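# Reproduce the reference drawing on the paper pad

## Task

Using the markers, reproduce the reference picture named 'drawing' on the paper pad. The picture covers the entire sheet, and its upper edge corresponds to the pad's long side farthest from the robot (the +x side). The scrap strip next to the pad is not assessed.

## Robot and tools

Robot: two arms on a table. left_arm (base near y=+0.404 m) carries a left hand. right_arm (base near y=-0.369 m) carries a right hand. Each hand has a thumb and four fingers. The markers and pad lie on the table. The picture's top goes toward +x, away from the robot.

Frame: all poses, velocities and offsets use the scene frame. Its origin is at table-top height, midway between the nominal bases. +x points out over the table, +z points up, and left_arm is on the +y side. Image left and right do not match these names.

Hand point: a point fixed to each palm, 0.05 m in front of it and 0.15 m out from the wrist flange. Its +z runs along the straight fingers, +y out of the palm, and +x across the palm. On the right hand +x points away from the thumb; on the left hand it points toward the thumb. Straight fingertips reach 0.06 to 0.07 m past the point along +z and sit about 0.06 m toward -y. A bracket on the little-finger side reaches 0.10 m across the palm. With the fingers level, the wrist can hang up to 0.11 m (palm down) or 0.23 m (palm up) below the point and may touch the table first. Commanded orientation is clipped each step to within 32 degrees of the measured one.

Row layout (shared by execute_actions and move): one flat list of 28 numbers covering both arms, each in [-1, 1]. The left arm's 14 come first:
- dx, dy, dz, rx, ry, rz
- thumb_turn, thumb_bend, index, middle, ring, little
- force_limit, speed
The right arm's 14 follow in the same order.

Pose numbers are offsets, not poses, along scene axes. They count from that arm's Hand target as it stood when the action or move began, not from the previous row. 1.0 equals 0.6 m, or 180 degrees for rotations. rx, ry, rz form one rotation vector, turning about the Hand target position. Six zeros re-command the current Hand target.

Hand numbers are absolute targets, not offsets:
- thumb_turn: -1 beside the palm, +1 in front of it.
- thumb_bend and the four fingers: -1 straight, +1 fully bent.
- force_limit: stop force for closing, from about 0 N at -1 to 10 N at +1 (15 N for the thumb motors).
- speed: rises linearly to full at +0.48 and stays full up to +1. Full travel takes 0.49 s.
No value means 'unchanged'. To keep a hand as it is, resend the eight numbers from its last executed row. If none has been sent yet, send its hand_measured six plus hand_force_limit and hand_speed. A thick marker (about 0.025 m or more) can be held with the thumb turned in front. Close slowly (speed about -0.94 or lower) for a gentle grip.

Tools:
- execute_actions(actions, cameras): actions is a list of actions. Each action is a table of up to 15 rows, one row per 1/30 s step. A short table repeats its last row to fill 15 steps.
- move(target, speed, blend, stop_force, zero, blocking, cameras): drives each hand point in a straight line.
  - target: one 28-number row, or up to 15 rows. Every row counts from the same starting Hand targets.
  - speed: m/s, 0.002 to 3.6, default 0.25; rotation is capped at twice that in rad/s. Give one number or one per target.
  - blend: corner-rounding distance in m for lists; 0 means stop at each target.
  - stop_force: 3 to 120 N, one value for both arms. An arm's path ends when the wrist sensor feels that much push against the motion. Use it, with low speed, for touching paper with a marker tip. Leave it out when lifting away from a contact.
  - zero: true by default, rezeroes moving arms first.
  - blocking=false: returns early; not allowed together with stop_force.
  - Moves are capped at 10 s in total and do not avoid obstacles.
- wait(seconds 0 to 10, cameras).
- stop(cameras): brakes a running move.
- zoom_image(camera, region=[x0,y0,x1,y1] in pixels, at most 504x504). Only for cameras in the latest images.
- show_instructions(): shows the reference images.
- zero_wrist_force(arm: left_arm or right_arm).
- finished_scene(scene=1): ends the scene for good.

Cameras: cam_high, cam_low, cam_above, cam_left_wrist, cam_right_wrist, each 672x504. Images come back only for an empty actions list or when cameras names them ("all" for every camera). An unknown camera name invalidates the call. cam_above looks straight down and suits checking the drawing.

Result lines:
- end_effector_position (m), end_effector_quat_wxyz and velocities, in the scene frame.
- Hand target: the last commanded pose after clipping. The next offsets count from it, and the hand often rests a little short of it.
- hand_measured, hand_stopped_by (moving, target, force, stalled, fault) and hand_load_n (N at the fingertip, positive when pushed open), each in motor order.
- Wrist force and Wrist torque in the hand's own axes, plus the peak since the last shown reading.
- Joint positions and torques, and motor temperatures. MOTOR HOT appears from 70 °C.
- move adds a 'move:' line: done (at rest within 3 mm and 2 degrees), off_target, moving, held or fault, plus limits such as paced or held.

Avoid:
- Pressing hard. Arms are stiff, and a target a little past a firm contact can trigger a fault: torque limits (wrist joints 26.6 N m) or about 150 N net force stop the arm for 10 s.
- Arms touching each other, or a hand gripping the other hand.
- Dropping markers, or letting anything fall or be left off the table.
- Fast moves near contact, and paths passing close to an arm's own base.
- Long stretched holds that heat motors: at 85 °C the arm brakes for 30 to 60 s.

Each tool is called after "Emit:" as name(argument=value, ...), one argument or row to a line, values as JSON.

Reference images:

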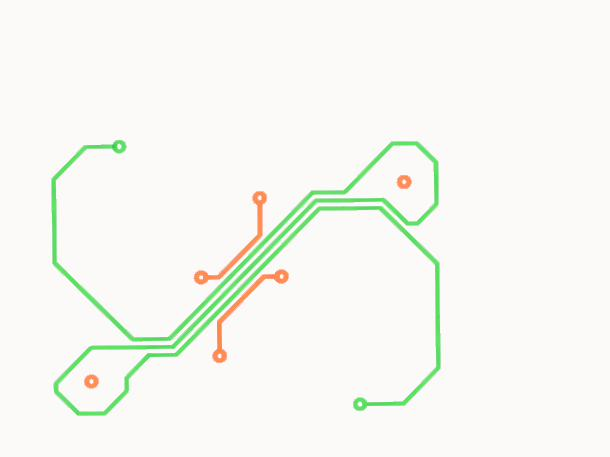

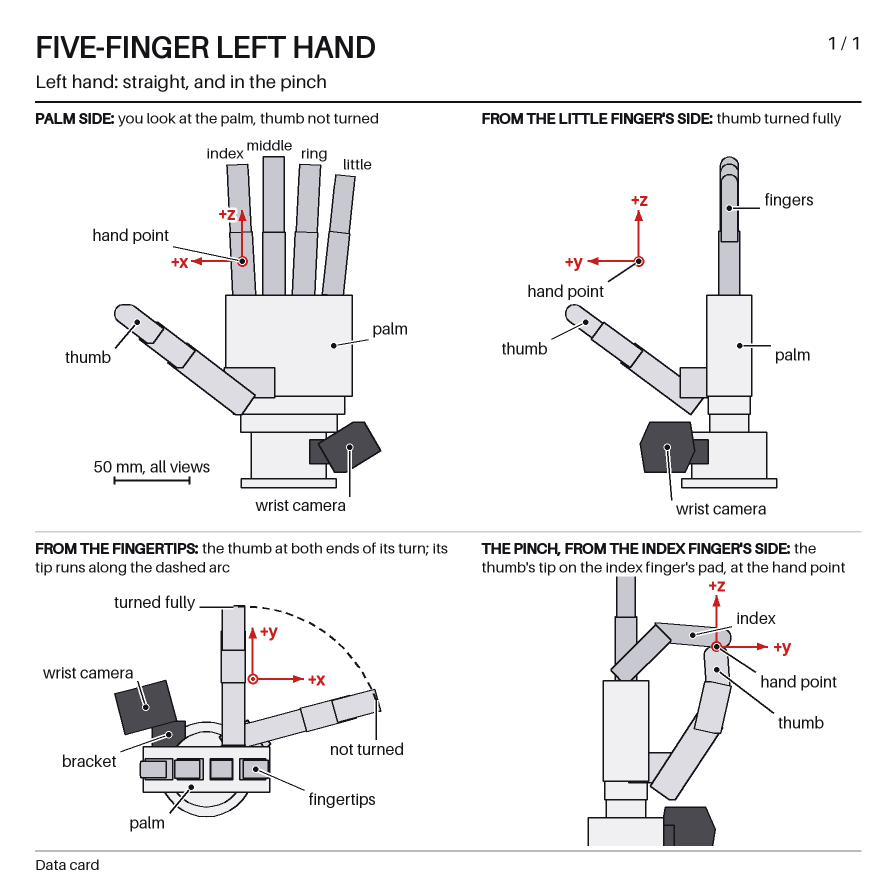

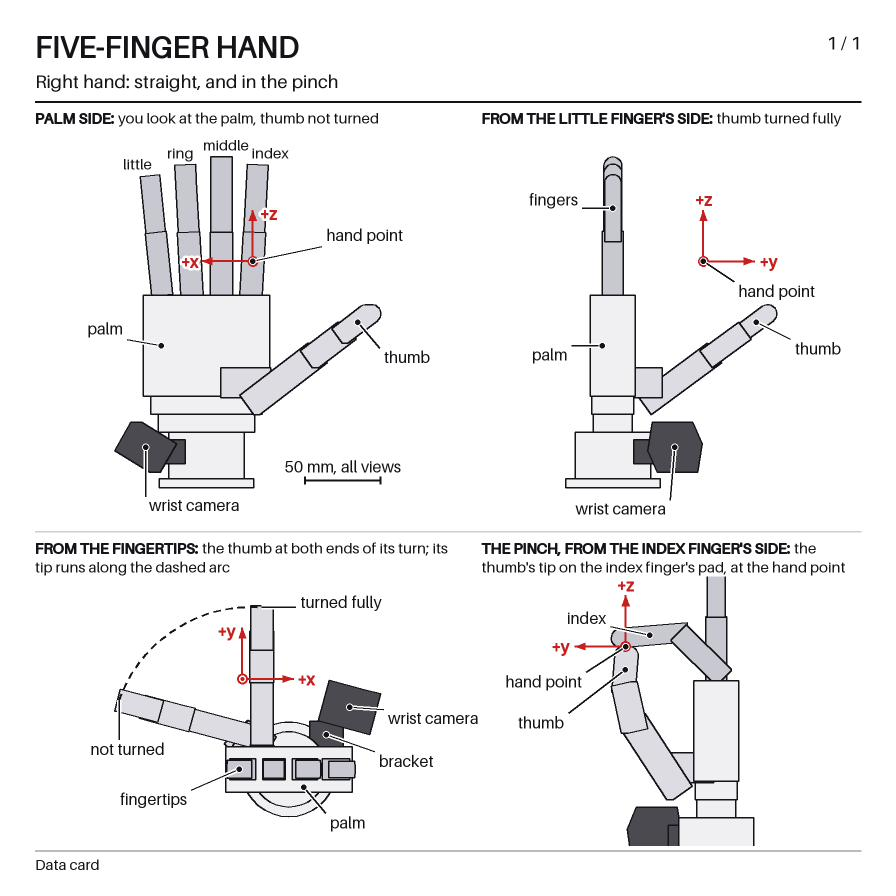

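## Session

Emit:
execute_actions(
  actions=[],
)

Emit:
show_instructions(
)

Scene clock: 0.00 s.
left_arm: end_effector_position=(+0.1195, +0.1224, +0.2718) hand_measured=(-1.000, -1.000, -1.000, -1.000, -1.000, -1.000) hand_load_n=(+0.0, -0.5, +0.0, +0.0, +0.0, +0.0) hand_stopped_by=(target, target, target, target, target, target) hand_force_limit=0.00 hand_speed=-0.80 end_effector_quat_wxyz=(-0.020, +0.984, -0.160, -0.079) | right_arm: end_effector_position=(+0.4927, +0.0318, +0.1398) hand_measured=(-1.000, -1.000, -1.000, -1.000, -1.000, -1.000) hand_load_n=(+0.0, +0.0, +0.0, +0.0, +0.0, +0.0) hand_stopped_by=(target, target, target, target, target, target) hand_force_limit=0.00 hand_speed=-0.80 end_effector_quat_wxyz=(-0.012, -0.518, +0.853, +0.057)
Joint positions: left_arm=[2.747 -1.52 -1.824 1.609 -1.567 1.462] | right_arm=[0.305 -0.618 0.703 1.536 1.465 -2.348]
Joint velocities: within noise
Joint torques (N m): no reading
Motor temperatures (°C): left_arm=[31 30 27 32 31 30] | right_arm=[32 31 24 28 42 37]
Wrist force (N): no reading
Wrist torque (N m): no reading
Wrist force, peak (N): no reading
Hand target: left_arm +0.1195, +0.1224, +0.2718; -0.020, +0.984, -0.160, -0.079 | right_arm +0.4927, +0.0318, +0.1398; -0.012, -0.518, +0.853, +0.057

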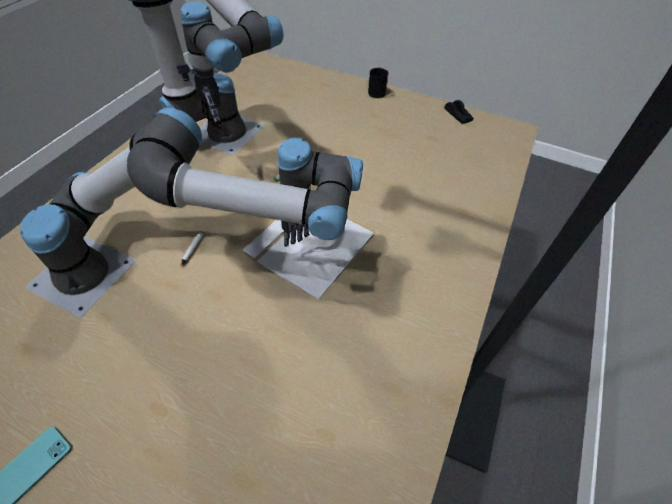

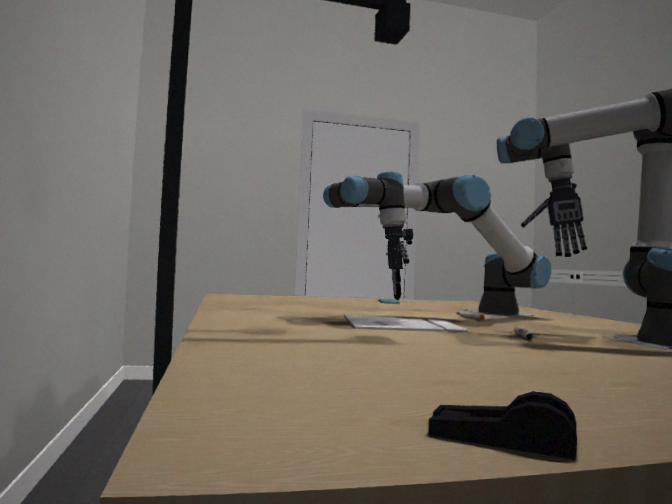

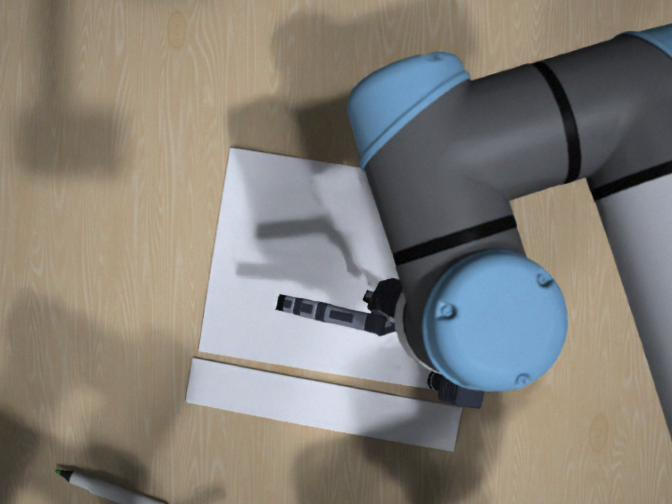

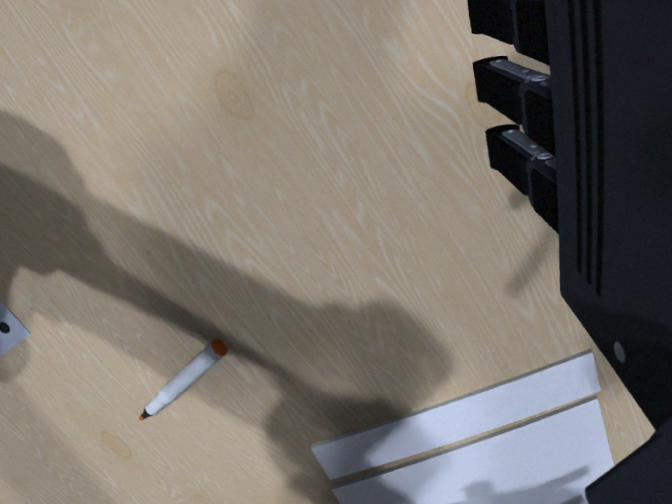

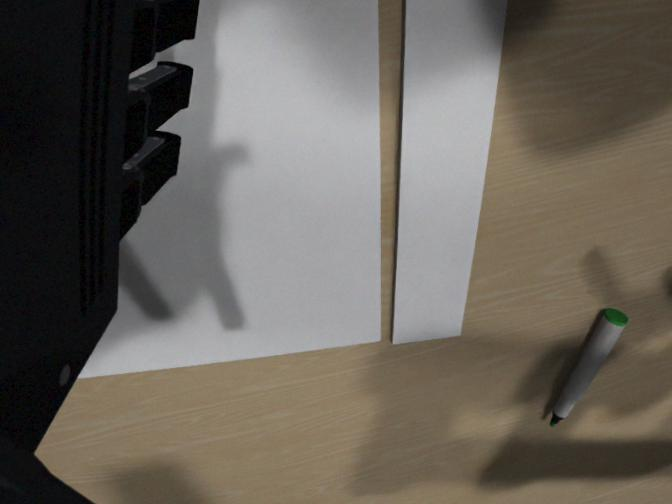

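Reference images for this scene: drawing, FIVE-FINGER LEFT HAND page 1, FIVE-FINGER HAND page 1.

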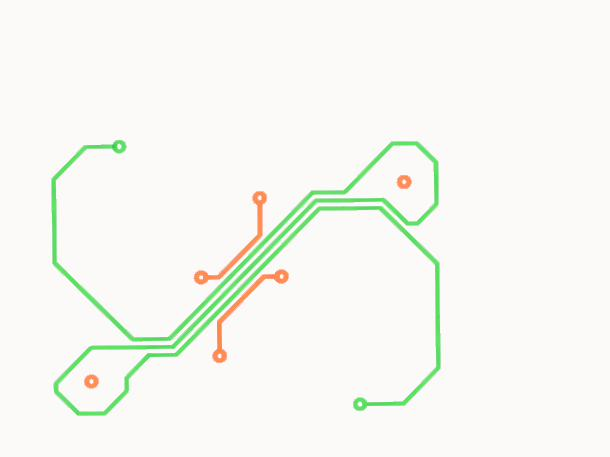

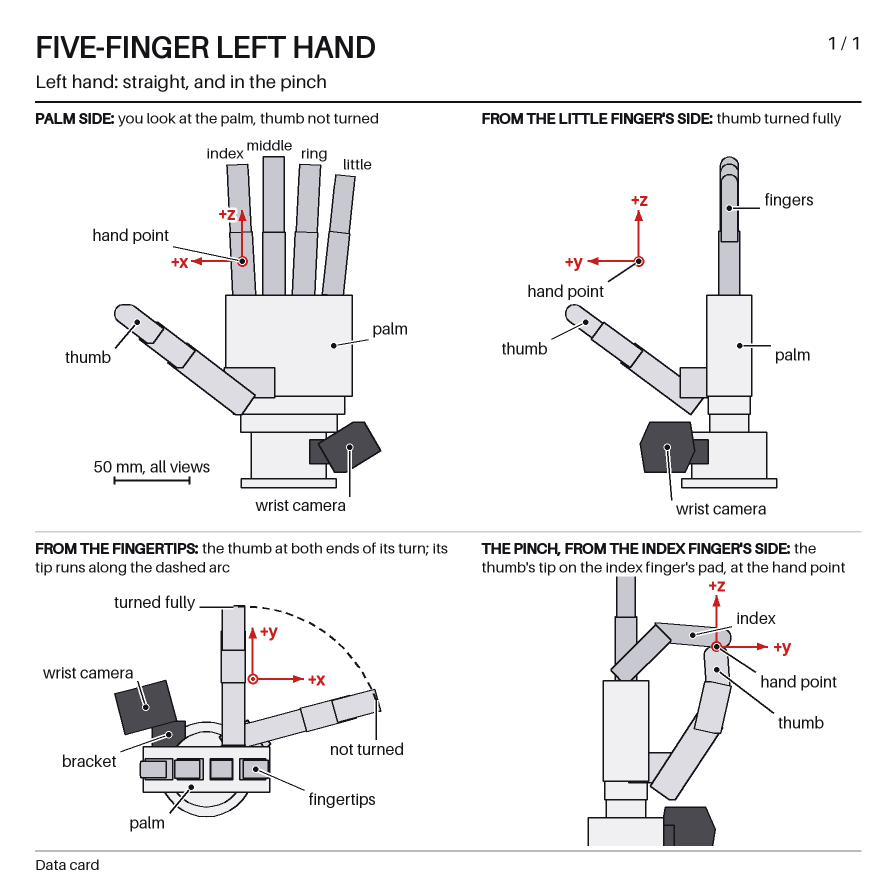

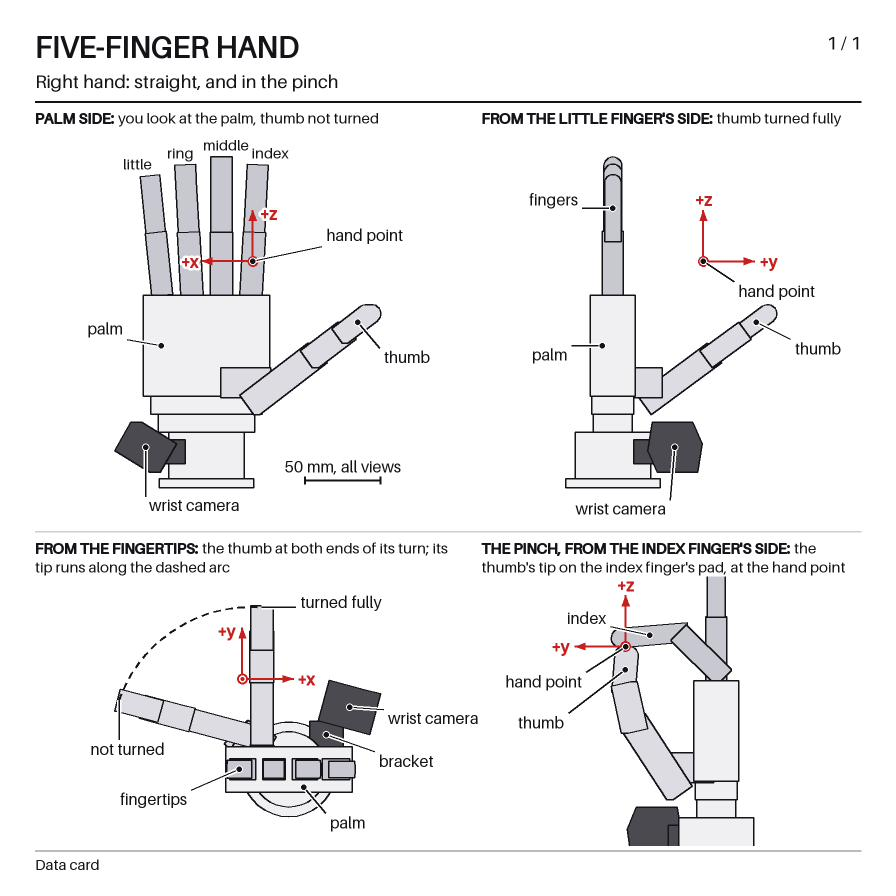

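Emit:
zoom_image(
  camera="cam_left_wrist",
  region=[100, 310, 260, 440],
)

Emit:
zoom_image(
  camera="cam_right_wrist",
  region=[500, 280, 660, 440],
)

Emit:
zoom_image(
  camera="cam_above",
  region=[0, 340, 220, 504],
)

Emit:
zoom_image(
  camera="cam_low",
  region=[320, 280, 580, 480],
)

Emit:
zoom_image(
  camera="cam_high",
  region=[130, 120, 400, 320],
)

Scaled by 3.150.

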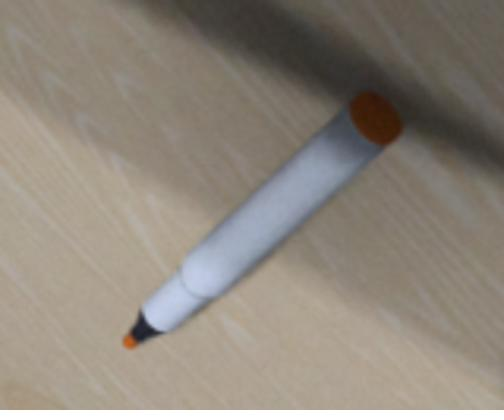

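Scaled by 3.150.

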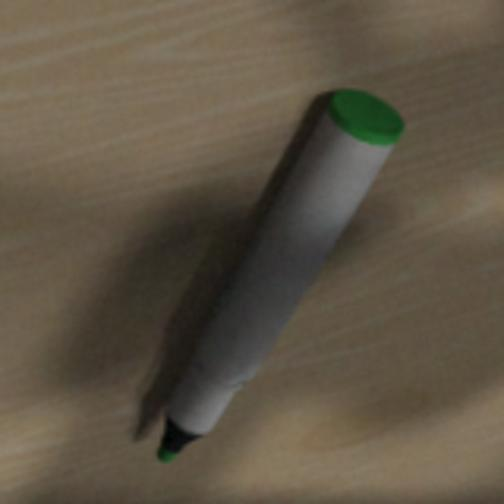

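Scaled by 2.291.

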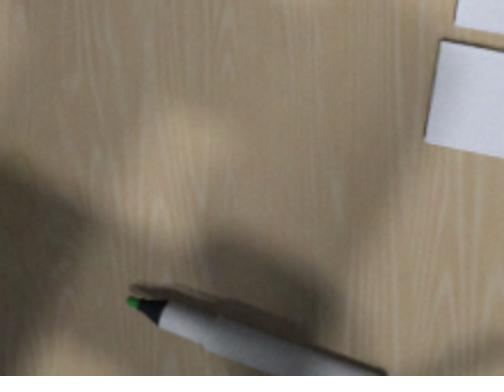

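Scaled by 1.938.

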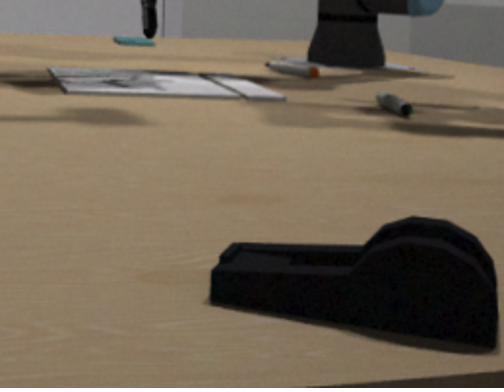

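Scaled by 1.867.

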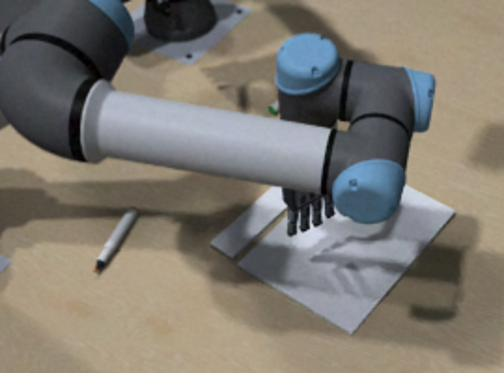

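Emit:
move(
  target=[0,0,0.05,0,0,0, 1,0,0,0,0,0, 0,0, 0,0,0.15,0,0,0, 1,0,0,0,0,0, 0,0],
  cameras=["all"],
)

Scene clock: 26.03 s.
left_arm: end_effector_position=(+0.1195, +0.1224, +0.3018) hand_measured=(+1.000, +0.000, +0.000, +0.000, +0.000, +0.000) hand_load_n=(+0.0, +0.0, +0.0, +0.0, +0.5, +0.0) hand_stopped_by=(target, target, target, target, target, target) hand_force_limit=0.00 hand_speed=0.00 end_effector_quat_wxyz=(-0.020, +0.984, -0.160, -0.079) | right_arm: end_effector_position=(+0.4927, +0.0318, +0.2298) hand_measured=(+1.000, +0.000, +0.000, +0.000, +0.000, +0.000) hand_load_n=(+0.0, +0.0, +0.0, +0.0, +0.0, +0.0) hand_stopped_by=(target, target, target, target, target, target) hand_force_limit=0.00 hand_speed=0.00 end_effector_quat_wxyz=(-0.012, -0.518, +0.853, +0.057)
Joint positions: left_arm=[2.747 -1.508 -1.758 1.531 -1.567 1.462] | right_arm=[0.305 -0.604 0.446 1.779 1.465 -2.348]
Joint torques (N m): left_arm=[1.77 21.48 24.01 -4.61 -1.4 -0.07] | right_arm=[9.46 -44.6 -22.8 3.95 1.07 -1.8]
Wrist force (N): left_arm=[-0.3 0.1 -0.3] | right_arm=[0.0 0.0 0.0]
Wrist torque (N m): left_arm=[0.05 0.03 -0.02] | right_arm=[0.02 0.00 0.05]
Wrist force, peak (N): left_arm=[-0.3 -0.2 -0.8] | right_arm=[0.4 -0.4 1.1]
Hand target: left_arm +0.1195, +0.1224, +0.3018; -0.020, +0.984, -0.160, -0.079 | right_arm +0.4927, +0.0318, +0.2298; -0.012, -0.518, +0.853, +0.057
Off the commanded pose: left_arm 0.000 m, 0 deg | right_arm 0.000 m, 0 deg.
move: done
camera_calibration:
cam_left_wrist: T_world_to_cam=[[0.550195, 0.834731, -0.0225602, -0.158331], [0.78966, -0.511323, 0.339096, -0.12843], [0.271518, -0.204384, -0.940481, 0.390346], [0, 0, 0, 1]] pos_world=[0.0825423, 0.146275, 0.407091]
cam_right_wrist: T_world_to_cam=[[-0.971326, 0.200622, 0.127579, 0.437269], [0.23756, 0.797478, 0.554612, -0.268448], [0.00952574, 0.569017, -0.822271, 0.282907], [0, 0, 0, 1]] pos_world=[0.485809, -0.0346233, 0.325725]

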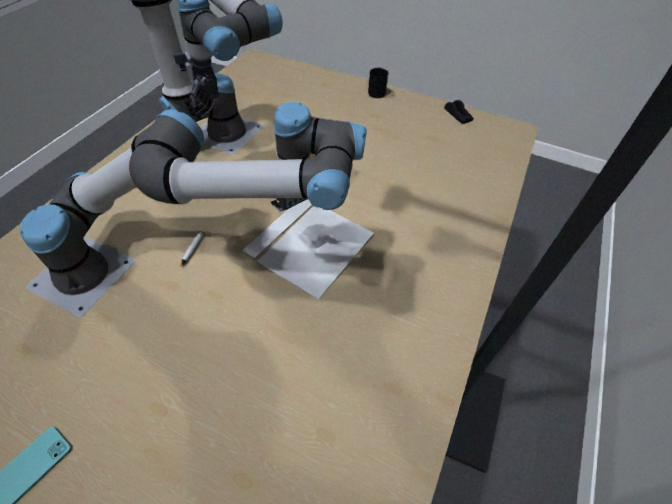

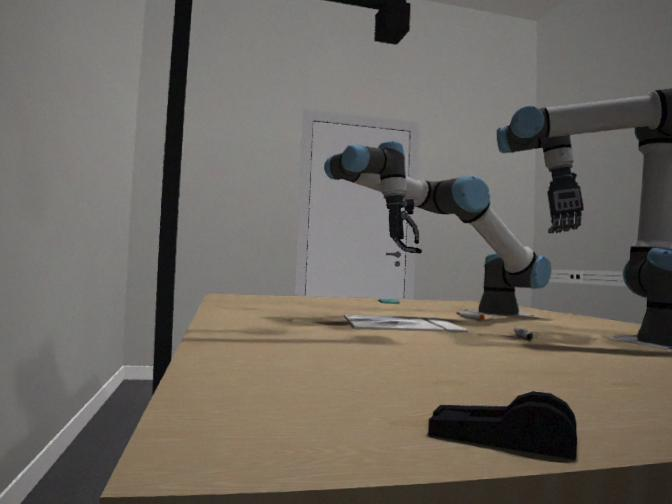

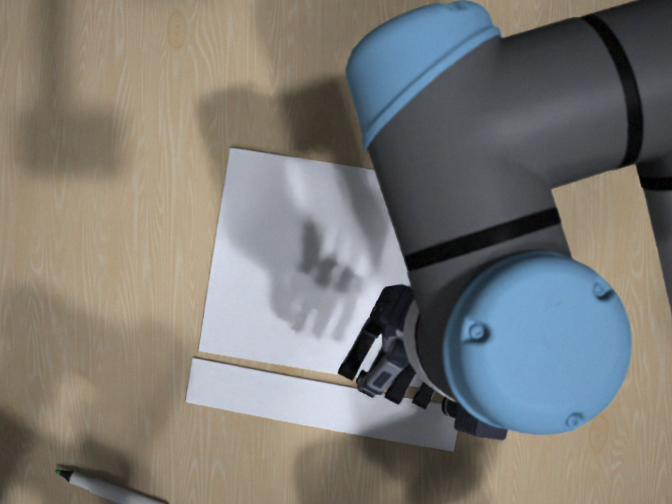

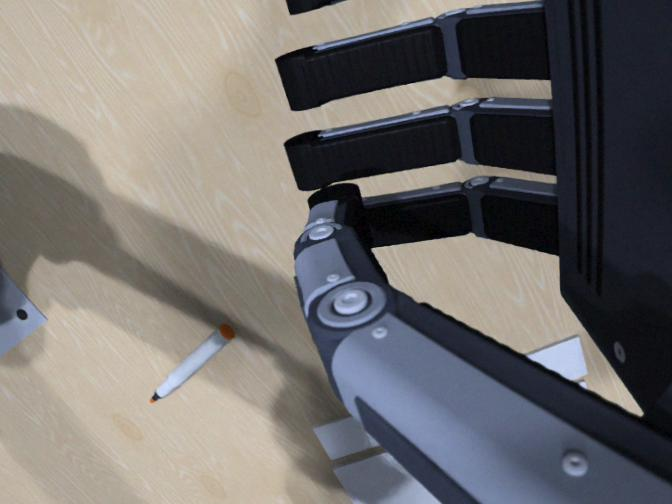

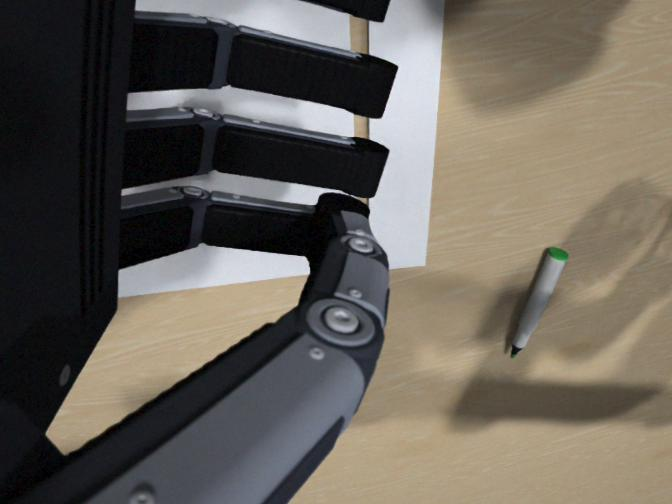

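Emit:
move(
  target=[0,0,0,0,0,0, 1,0,0,0,0,0, 0,0, 0.3568,-0.6353,0.1075,0.0039,-0.2699,-0.181, 1,0,0,0,0,0, 0,0],
  speed=0.35,
  cameras=["cam_high", "cam_above"],
)

Scene clock: 49.67 s.
left_arm: end_effector_position=(+0.1195, +0.1224, +0.3018) hand_measured=(+1.000, +0.000, +0.000, +0.000, +0.000, +0.000) hand_load_n=(+0.0, +0.0, +0.0, +0.0, +0.0, +0.0) hand_stopped_by=(target, target, target, target, target, target) hand_force_limit=0.00 hand_speed=0.00 end_effector_quat_wxyz=(-0.020, +0.984, -0.160, -0.079) | right_arm: end_effector_position=(+0.7067, -0.3493, +0.2943) hand_measured=(+1.000, +0.000, +0.000, +0.000, +0.000, +0.000) hand_load_n=(+0.0, +0.0, +0.5, +0.0, +0.0, +0.0) hand_stopped_by=(target, target, target, target, target, target) hand_force_limit=0.00 hand_speed=0.00 end_effector_quat_wxyz=(+0.354, -0.243, +0.890, -0.152)
Joint positions: left_arm=[2.747 -1.508 -1.758 1.531 -1.567 1.462] | right_arm=[-0.3 -1.065 1.025 0.826 1.465 -2.349]
Joint torques (N m): left_arm=[0.94 20.54 23.91 -4.21 -1.3 0.04] | right_arm=[-9.69 -31.18 -24.89 -0.95 -2.28 2.23]
Wrist force (N): left_arm=[-0.4 0.0 -0.2] | right_arm=[0.4 -0.4 -0.2]
Wrist torque (N m): left_arm=[0.02 0.07 -0.03] | right_arm=[0.18 -0.29 -0.04]
Wrist force, peak (N): left_arm=[-0.5 0.0 -0.5] | right_arm=[1.0 -1.5 -0.2]
Hand target: left_arm +0.1195, +0.1224, +0.3018; -0.020, +0.984, -0.160, -0.079 | right_arm +0.7068, -0.3494, +0.2943; +0.354, -0.243, +0.890, -0.152
Off the commanded pose: left_arm 0.000 m, 0 deg | right_arm 0.000 m, 0 deg.
move: done
Images, in order (width x height): cam_high 672x504, cam_above 672x504.

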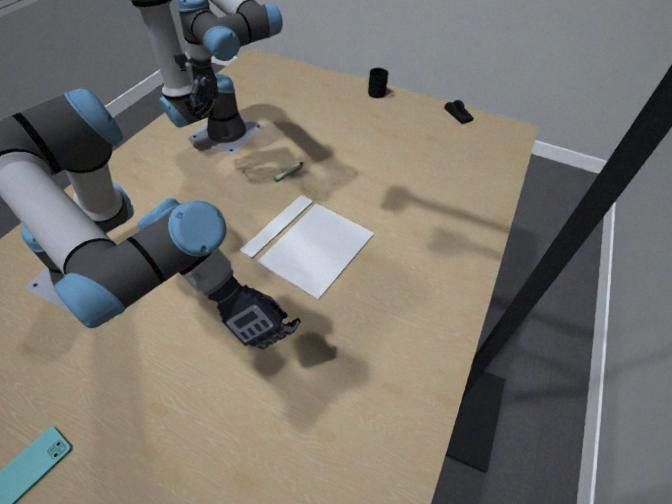

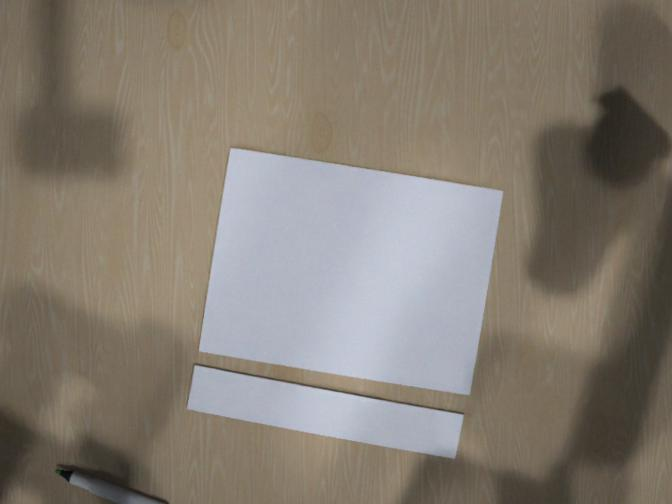

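Emit:
move(
  target=[
    [0,0,0,0,0,0, 1,0,0,0,0,0, 0,0, -0.0723,0.2623,0.144,0.1582,-0.0468,0.165, 1,0,0,0,0,0, 0,0],
    [0,0,0,0,0,0, 1,0,0,0,0,0, 0,0, -0.1608,0.3363,0.2498,0.2373,-0.0703,0.2475, 1,0,0,0,0,0, 0,0],
    [0,0,0,0,0,0, 1,0,0,0,0,0, 0,0, -0.27,0.3575,0.3603,0.3164,-0.0937,0.33, 1,0,0,0,0,0, 0,0],
    [0,0,0,0,0,0, 1,0,0,0,0,0, 0,0, -0.3848,0.3228,0.4607,0.3955,-0.1171,0.4125, 1,0,0,0,0,0, 0,0],
    [0,0,0,0,0,0, 1,0,0,0,0,0, 0,0, -0.4907,0.2367,0.5377,0.4746,-0.1406,0.495, 1,0,0,0,0,0, 0,0],
    [0,0,0,0,0,0, 1,0,0,0,0,0, 0,0, -0.6187,-0.0233,0.5865,0.6252,-0.1852,0.6521, 1,0,0,0,0,0, 0,0],
  ],
  speed=0.3,
  blend=0.02,
  cameras=["cam_high"],
)

Scene clock: 57.20 s.
left_arm: end_effector_position=(+0.1195, +0.1224, +0.3018) hand_measured=(+1.000, +0.000, +0.000, +0.000, +0.000, +0.000) hand_load_n=(+0.0, +0.0, +0.0, +0.0, +0.0, +0.0) hand_stopped_by=(target, target, target, target, target, target) hand_force_limit=0.00 hand_speed=0.00 end_effector_quat_wxyz=(-0.020, +0.984, -0.160, -0.079) | right_arm: end_effector_position=(+0.3356, -0.3633, +0.6462) hand_measured=(+1.000, +0.000, +0.000, +0.000, +0.000, +0.000) hand_load_n=(+0.0, +0.0, +0.0, +0.0, +0.0, +0.0) hand_stopped_by=(target, target, target, target, target, target) hand_force_limit=0.00 hand_speed=0.00 end_effector_quat_wxyz=(+0.491, -0.386, -0.030, +0.780)
Joint positions: left_arm=[2.747 -1.508 -1.758 1.531 -1.567 1.462] | right_arm=[-0.298 -1.062 1.023 0.826 -1.431 -2.349]
Joint torques (N m): left_arm=[1.38 20.61 23.68 -4.27 -1.12 0.09] | right_arm=[-10.1 -53.19 -10.37 4.51 -2 0.94]
Wrist force (N): left_arm=[-0.1 -0.2 -0.2] | right_arm=[0.6 -0.4 -0.4]
Wrist torque (N m): left_arm=[0.00 0.03 0.00] | right_arm=[0.19 -0.39 0.10]
Wrist force, peak (N): left_arm=[-0.4 -0.5 -0.5] | right_arm=[0.8 -0.6 -0.9]
Hand target: left_arm +0.1195, +0.1224, +0.3018; -0.020, +0.984, -0.160, -0.079 | right_arm +0.3356, -0.3634, +0.6462; +0.491, -0.386, -0.030, +0.780
Off the commanded pose: left_arm 0.000 m, 0 deg | right_arm 0.000 m, 0 deg.
move: done
Images, in order (width x height): cam_high 672x504.

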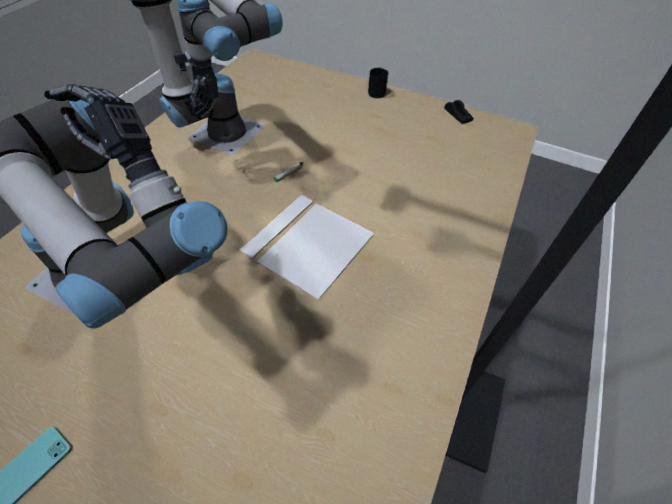

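Emit:
move(
  target=[0,0,0,0,0,0, 1,0,0,0,0,0, 0,0, -0.1877,0.3573,-0.877,0.2479,-0.3095,0.0898, 1,0,-0.35,-0.35,-0.35,-0.35, 0,0],
  speed=0.25,
  cameras=["all"],
)

Scene clock: 61.30 s.
left_arm: end_effector_position=(+0.1195, +0.1224, +0.3018) hand_measured=(+1.000, +0.000, +0.000, +0.000, +0.000, +0.000) hand_load_n=(+0.0, +0.0, +0.5, +0.0, +0.0, +0.0) hand_stopped_by=(target, target, target, target, target, target) hand_force_limit=0.00 hand_speed=0.00 end_effector_quat_wxyz=(-0.020, +0.984, -0.160, -0.079) | right_arm: end_effector_position=(+0.3155, -0.3196, +0.5406) hand_measured=(+1.000, +0.000, -0.350, -0.350, -0.350, -0.350) hand_load_n=(+0.0, +0.0, +0.0, +0.0, +0.0, -0.5) hand_stopped_by=(target, target, target, target, target, target) hand_force_limit=0.00 hand_speed=0.00 end_effector_quat_wxyz=(+0.492, -0.420, -0.155, +0.747)
Joint positions: left_arm=[2.747 -1.508 -1.758 1.531 -1.567 1.462] | right_arm=[-0.147 -1.051 1.146 0.551 -1.496 -2.562]
Joint torques (N m): left_arm=[1.78 20.81 24.35 -4.22 -1.16 0.24] | right_arm=[-9.95 -53.13 -22.4 4.2 1.23 1.69]
Wrist force (N): left_arm=[-0.2 0.1 -0.4] | right_arm=[0.9 -0.8 -0.3]
Wrist torque (N m): left_arm=[0.06 0.02 -0.02] | right_arm=[0.21 -0.39 0.01]
Wrist force, peak (N): left_arm=[-0.3 0.2 -0.5] | right_arm=[5.0 0.3 -1.1]
Hand target: left_arm +0.1195, +0.1224, +0.3018; -0.020, +0.984, -0.160, -0.079 | right_arm +0.3155, -0.3196, +0.5407; +0.492, -0.420, -0.154, +0.747 (not the last commanded pose)
Off the commanded pose: left_arm 0.000 m, 0 deg | right_arm 0.463 m, 58 deg.
move: held (right_arm; a check stopped the path); limits=held
pose unreachable (right arm): on one or more control steps of this call, first in action 0 (counted from 0), this arm could not follow its commanded pose, so it was not sent that pose on those steps. It may still have moved: this result reports where it is.
cause: moving toward the commanded pose would bring two parts of the arm too close to each other (joints 3 (elbow) to 6 (wrist 3) lie between them).
camera_calibration:
cam_left_wrist: T_world_to_cam=[[0.550195, 0.834731, -0.0225602, -0.158331], [0.78966, -0.511323, 0.339096, -0.12843], [0.271518, -0.204384, -0.940481, 0.390346], [0, 0, 0, 1]] pos_world=[0.0825423, 0.146275, 0.407091]
cam_right_wrist: T_world_to_cam=[[-0.601636, -0.226578, -0.765961, 0.525834], [0.398808, -0.91606, -0.0422712, -0.39437], [-0.692088, -0.330903, 0.641496, -0.117499], [0, 0, 0, 1]] pos_world=[0.392319, -0.281004, 0.461473]

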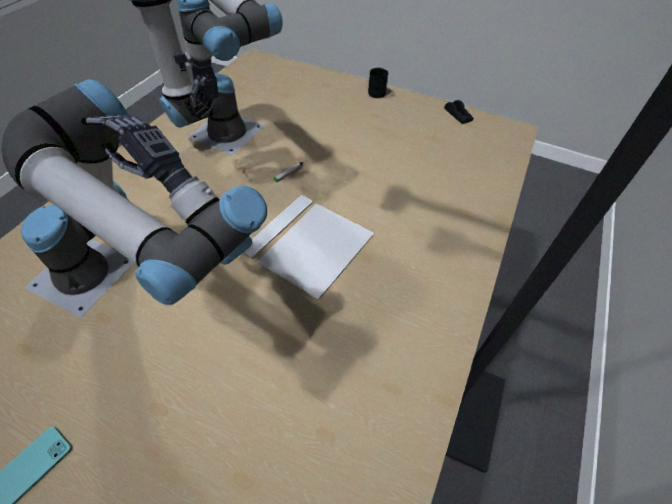

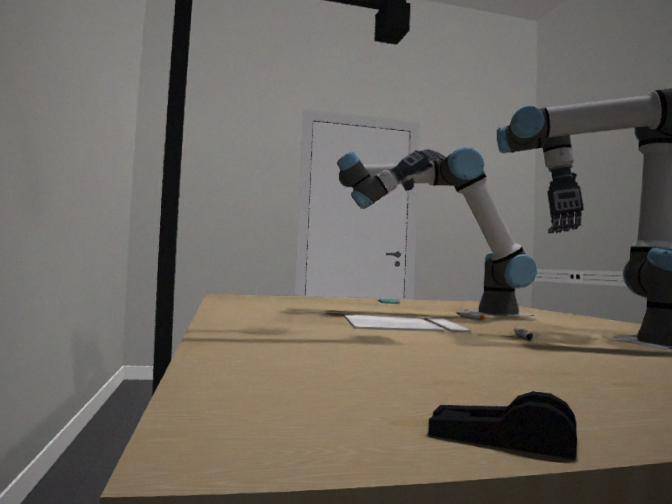

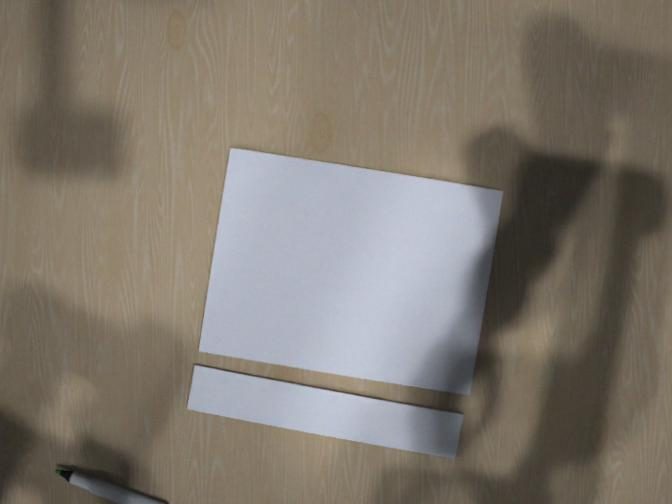

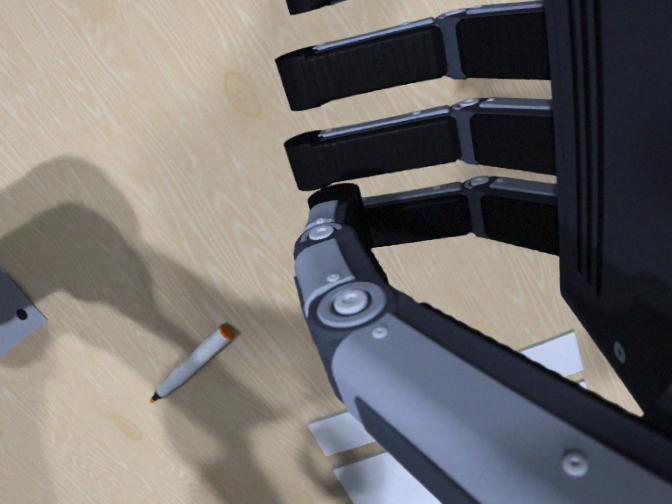

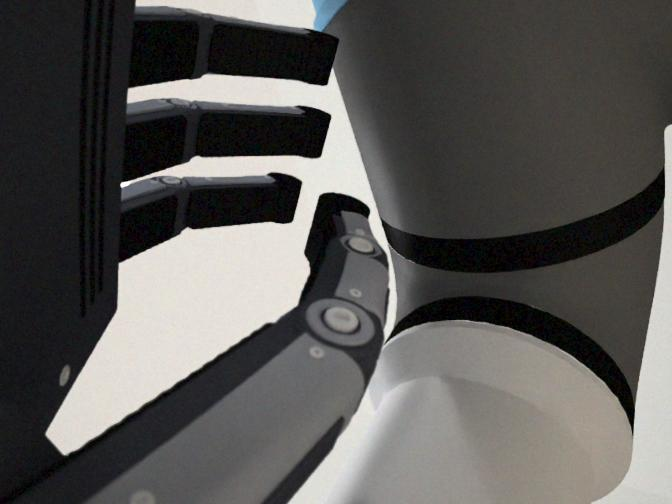

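Emit:
move(
  target=[0,0,0,0,0,0, 1,0,0,0,0,0, 0,0, 0.246,0.2603,0.0668,-0.2445,0.1363,-0.2604, 1,0,0,0,0,0, 0,0],
  speed=0.3,
)

Emit:
move(
  target=[0,0,0,0,0,0, 1,0,0,0,0,0, 0,0, 0.0245,0.0167,-0.6783,-0.0424,-0.525,-0.0368, 1,0,0,0,0,0, 0,0],
  speed=0.3,
  cameras=["cam_high","cam_low"],
)

Scene clock: 70.23 s.
left_arm: end_effector_position=(+0.1195, +0.1224, +0.3018) hand_measured=(+1.000, +0.000, +0.000, +0.000, +0.000, +0.000) hand_load_n=(+0.0, +0.0, +0.0, +0.0, +0.0, +0.0) hand_stopped_by=(target, target, target, target, target, target) hand_force_limit=0.00 hand_speed=0.00 end_effector_quat_wxyz=(-0.020, +0.984, -0.160, -0.079) | right_arm: end_effector_position=(+0.4630, -0.1635, +0.5809) hand_measured=(+1.000, +0.000, +0.000, +0.000, +0.000, +0.000) hand_load_n=(+0.0, +0.0, +0.0, +0.0, +0.0, +0.0) hand_stopped_by=(target, target, target, target, target, target) hand_force_limit=0.00 hand_speed=0.00 end_effector_quat_wxyz=(+0.573, -0.433, +0.403, +0.568)
Joint positions: left_arm=[2.747 -1.508 -1.758 1.531 -1.567 1.462] | right_arm=[-0.3 -1.063 1.024 0.826 -0.438 -2.349]
Joint torques (N m): left_arm=[0.84 20.36 23.98 -4.17 -1.1 0.24] | right_arm=[10.45 -29.61 -21.23 3.85 0.3 -1.62]
Wrist force (N): left_arm=[-0.3 0.0 -0.3] | right_arm=[0.7 0.7 -0.2]
Wrist torque (N m): left_arm=[0.04 0.03 -0.02] | right_arm=[0.20 -0.56 0.12]
Wrist force, peak (N): left_arm=[-0.3 -0.3 -0.5] | right_arm=[1.2 -1.0 -0.3]
Hand target: left_arm +0.1195, +0.1224, +0.3018; -0.020, +0.984, -0.160, -0.079 | right_arm +0.4631, -0.1634, +0.5808; +0.573, -0.433, +0.403, +0.568
Off the commanded pose: left_arm 0.000 m, 0 deg | right_arm 0.000 m, 0 deg.
move: done

Scene clock: 73.80 s.
left_arm: end_effector_position=(+0.1195, +0.1224, +0.3018) hand_measured=(+1.000, +0.000, +0.000, +0.000, +0.000, +0.000) hand_load_n=(+0.0, +0.0, +0.0, +0.0, +0.0, +0.0) hand_stopped_by=(target, target, target, target, target, target) hand_force_limit=0.00 hand_speed=0.00 end_effector_quat_wxyz=(-0.020, +0.984, -0.160, -0.079) | right_arm: end_effector_position=(+0.4778, -0.1534, +0.1739) hand_measured=(+1.000, +0.000, +0.000, +0.000, +0.000, +0.000) hand_load_n=(+0.0, +0.5, +0.0, +0.0, +0.0, +0.0) hand_stopped_by=(target, target, target, target, target, target) hand_force_limit=0.00 hand_speed=0.00 end_effector_quat_wxyz=(+0.686, -0.722, -0.092, +0.013)
Joint positions: left_arm=[2.747 -1.508 -1.758 1.531 -1.567 1.462] | right_arm=[-0.3 -1.131 1.656 -0.664 -0.437 -3.124]
Joint torques (N m): left_arm=[1.9 20.46 23.74 -3.98 -1.19 0.23] | right_arm=[-9.64 -48.71 -10.18 -1.64 1.35 2.08]
Wrist force (N): left_arm=[-0.2 -0.1 -0.6] | right_arm=[0.6 -0.8 -0.3]
Wrist torque (N m): left_arm=[0.05 0.01 -0.02] | right_arm=[0.31 -0.07 -0.01]
Wrist force, peak (N): left_arm=[-0.1 -0.4 -0.6] | right_arm=[0.8 -1.4 -0.5]
Hand target: left_arm +0.1195, +0.1224, +0.3018; -0.020, +0.984, -0.160, -0.079 | right_arm +0.4778, -0.1534, +0.1738; +0.686, -0.722, -0.092, +0.013
Off the commanded pose: left_arm 0.000 m, 0 deg | right_arm 0.000 m, 0 deg.
move: done
Images, in order (width x height): cam_high 672x504, cam_low 672x504.

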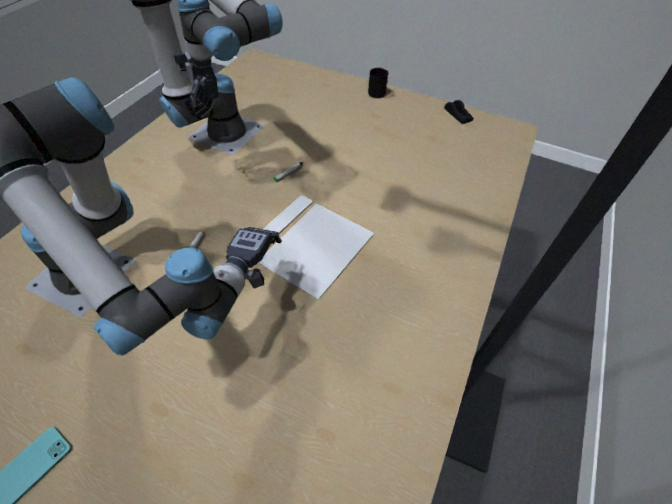

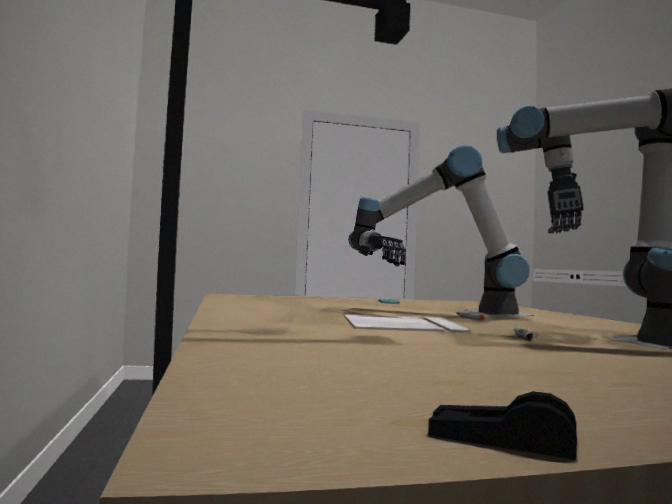

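Emit:
move(
  target=[0,0,0,0,0,0, 1,0,0,0,0,0, 0,0, -0.4247,0.0073,-0.0563,-0.0476,-0.0012,0.5087, 1,0,-0.35,-0.35,-0.35,-0.35, 0,0],
  speed=0.3,
  cameras=["all"],
)

Scene clock: 77.90 s.
left_arm: end_effector_position=(+0.1195, +0.1224, +0.3018) hand_measured=(+1.000, +0.000, +0.000, +0.000, +0.000, +0.000) hand_load_n=(+0.0, +0.0, +0.5, +0.0, +0.0, +0.0) hand_stopped_by=(target, target, target, target, target, target) hand_force_limit=0.00 hand_speed=0.00 end_effector_quat_wxyz=(-0.020, +0.984, -0.160, -0.079) | right_arm: end_effector_position=(+0.2230, -0.1491, +0.1401) hand_measured=(+1.000, +0.000, -0.350, -0.350, -0.350, -0.350) hand_load_n=(+0.0, +0.0, +0.0, +0.0, +0.0, +0.0) hand_stopped_by=(target, target, target, target, target, target) hand_force_limit=0.00 hand_speed=0.00 end_effector_quat_wxyz=(-0.419, +0.482, +0.581, -0.505)
Joint positions: left_arm=[2.747 -1.508 -1.758 1.531 -1.567 1.462] | right_arm=[0.309 -1.109 1.674 -0.705 -1.437 -3.123]
Joint torques (N m): left_arm=[1.44 20.84 23.34 -3.95 -1.08 0.39] | right_arm=[10.3 -48.7 -8.87 -0.48 -1.87 1.96]
Wrist force (N): left_arm=[-0.3 0.0 -0.4] | right_arm=[0.8 -1.1 -0.1]
Wrist torque (N m): left_arm=[0.04 0.04 -0.02] | right_arm=[0.25 -0.14 -0.02]
Wrist force, peak (N): left_arm=[-0.7 -0.3 -0.2] | right_arm=[0.9 -1.6 -0.7]
Hand target: left_arm +0.1195, +0.1224, +0.3018; -0.020, +0.984, -0.160, -0.079 | right_arm +0.2230, -0.1490, +0.1401; -0.419, +0.482, +0.581, -0.505
Off the commanded pose: left_arm 0.000 m, 0 deg | right_arm 0.000 m, 0 deg.
move: done
camera_calibration:
cam_left_wrist: T_world_to_cam=[[0.550195, 0.834731, -0.0225602, -0.158331], [0.78966, -0.511323, 0.339096, -0.12843], [0.271518, -0.204384, -0.940481, 0.390346], [0, 0, 0, 1]] pos_world=[0.0825423, 0.146275, 0.407091]
cam_right_wrist: T_world_to_cam=[[0.113389, 0.293362, -0.949253, 0.1457], [0.672723, -0.725759, -0.143935, -0.236677], [-0.731155, -0.622264, -0.279645, 0.226238], [0, 0, 0, 1]] pos_world=[0.308112, -0.0737336, 0.167506]

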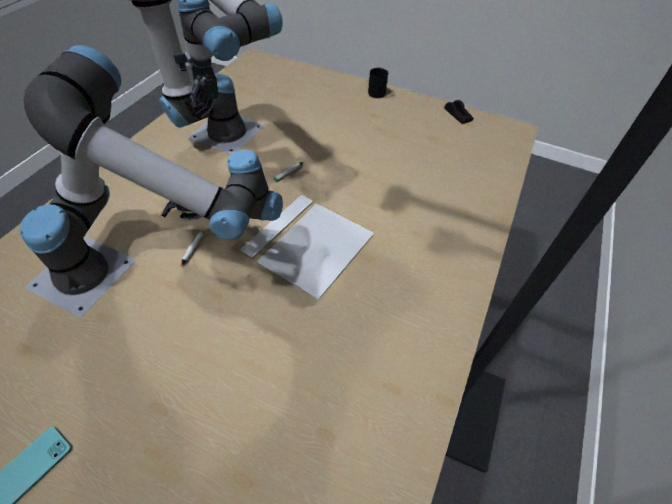

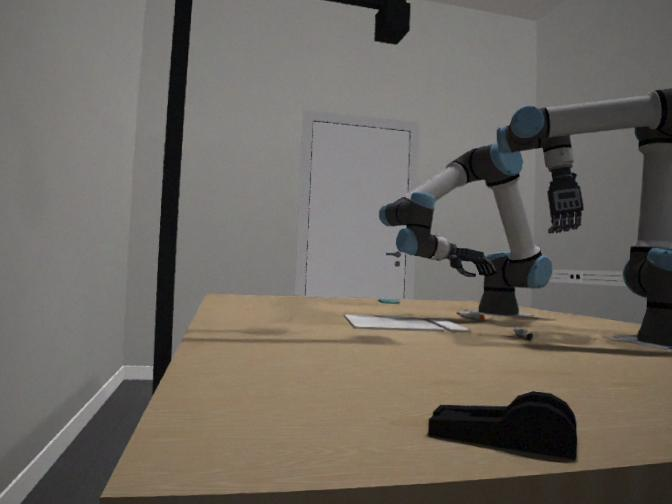

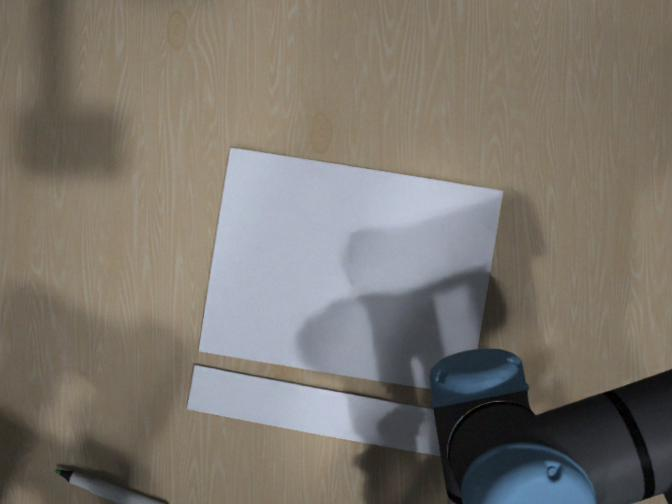

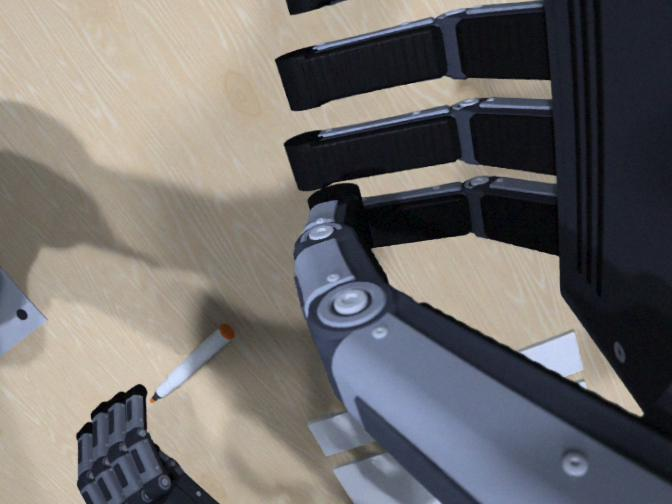

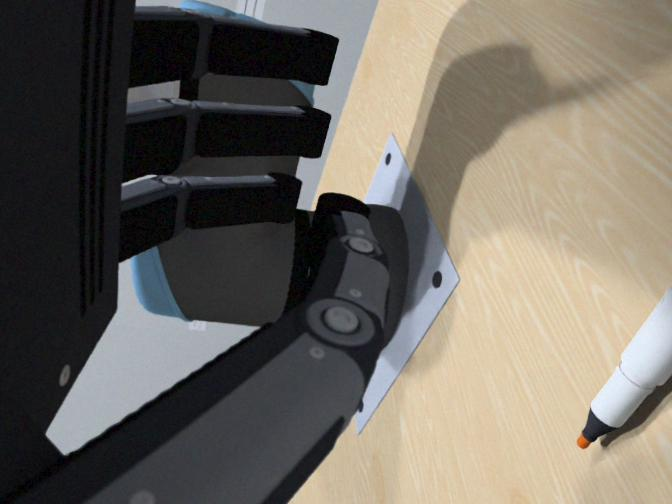

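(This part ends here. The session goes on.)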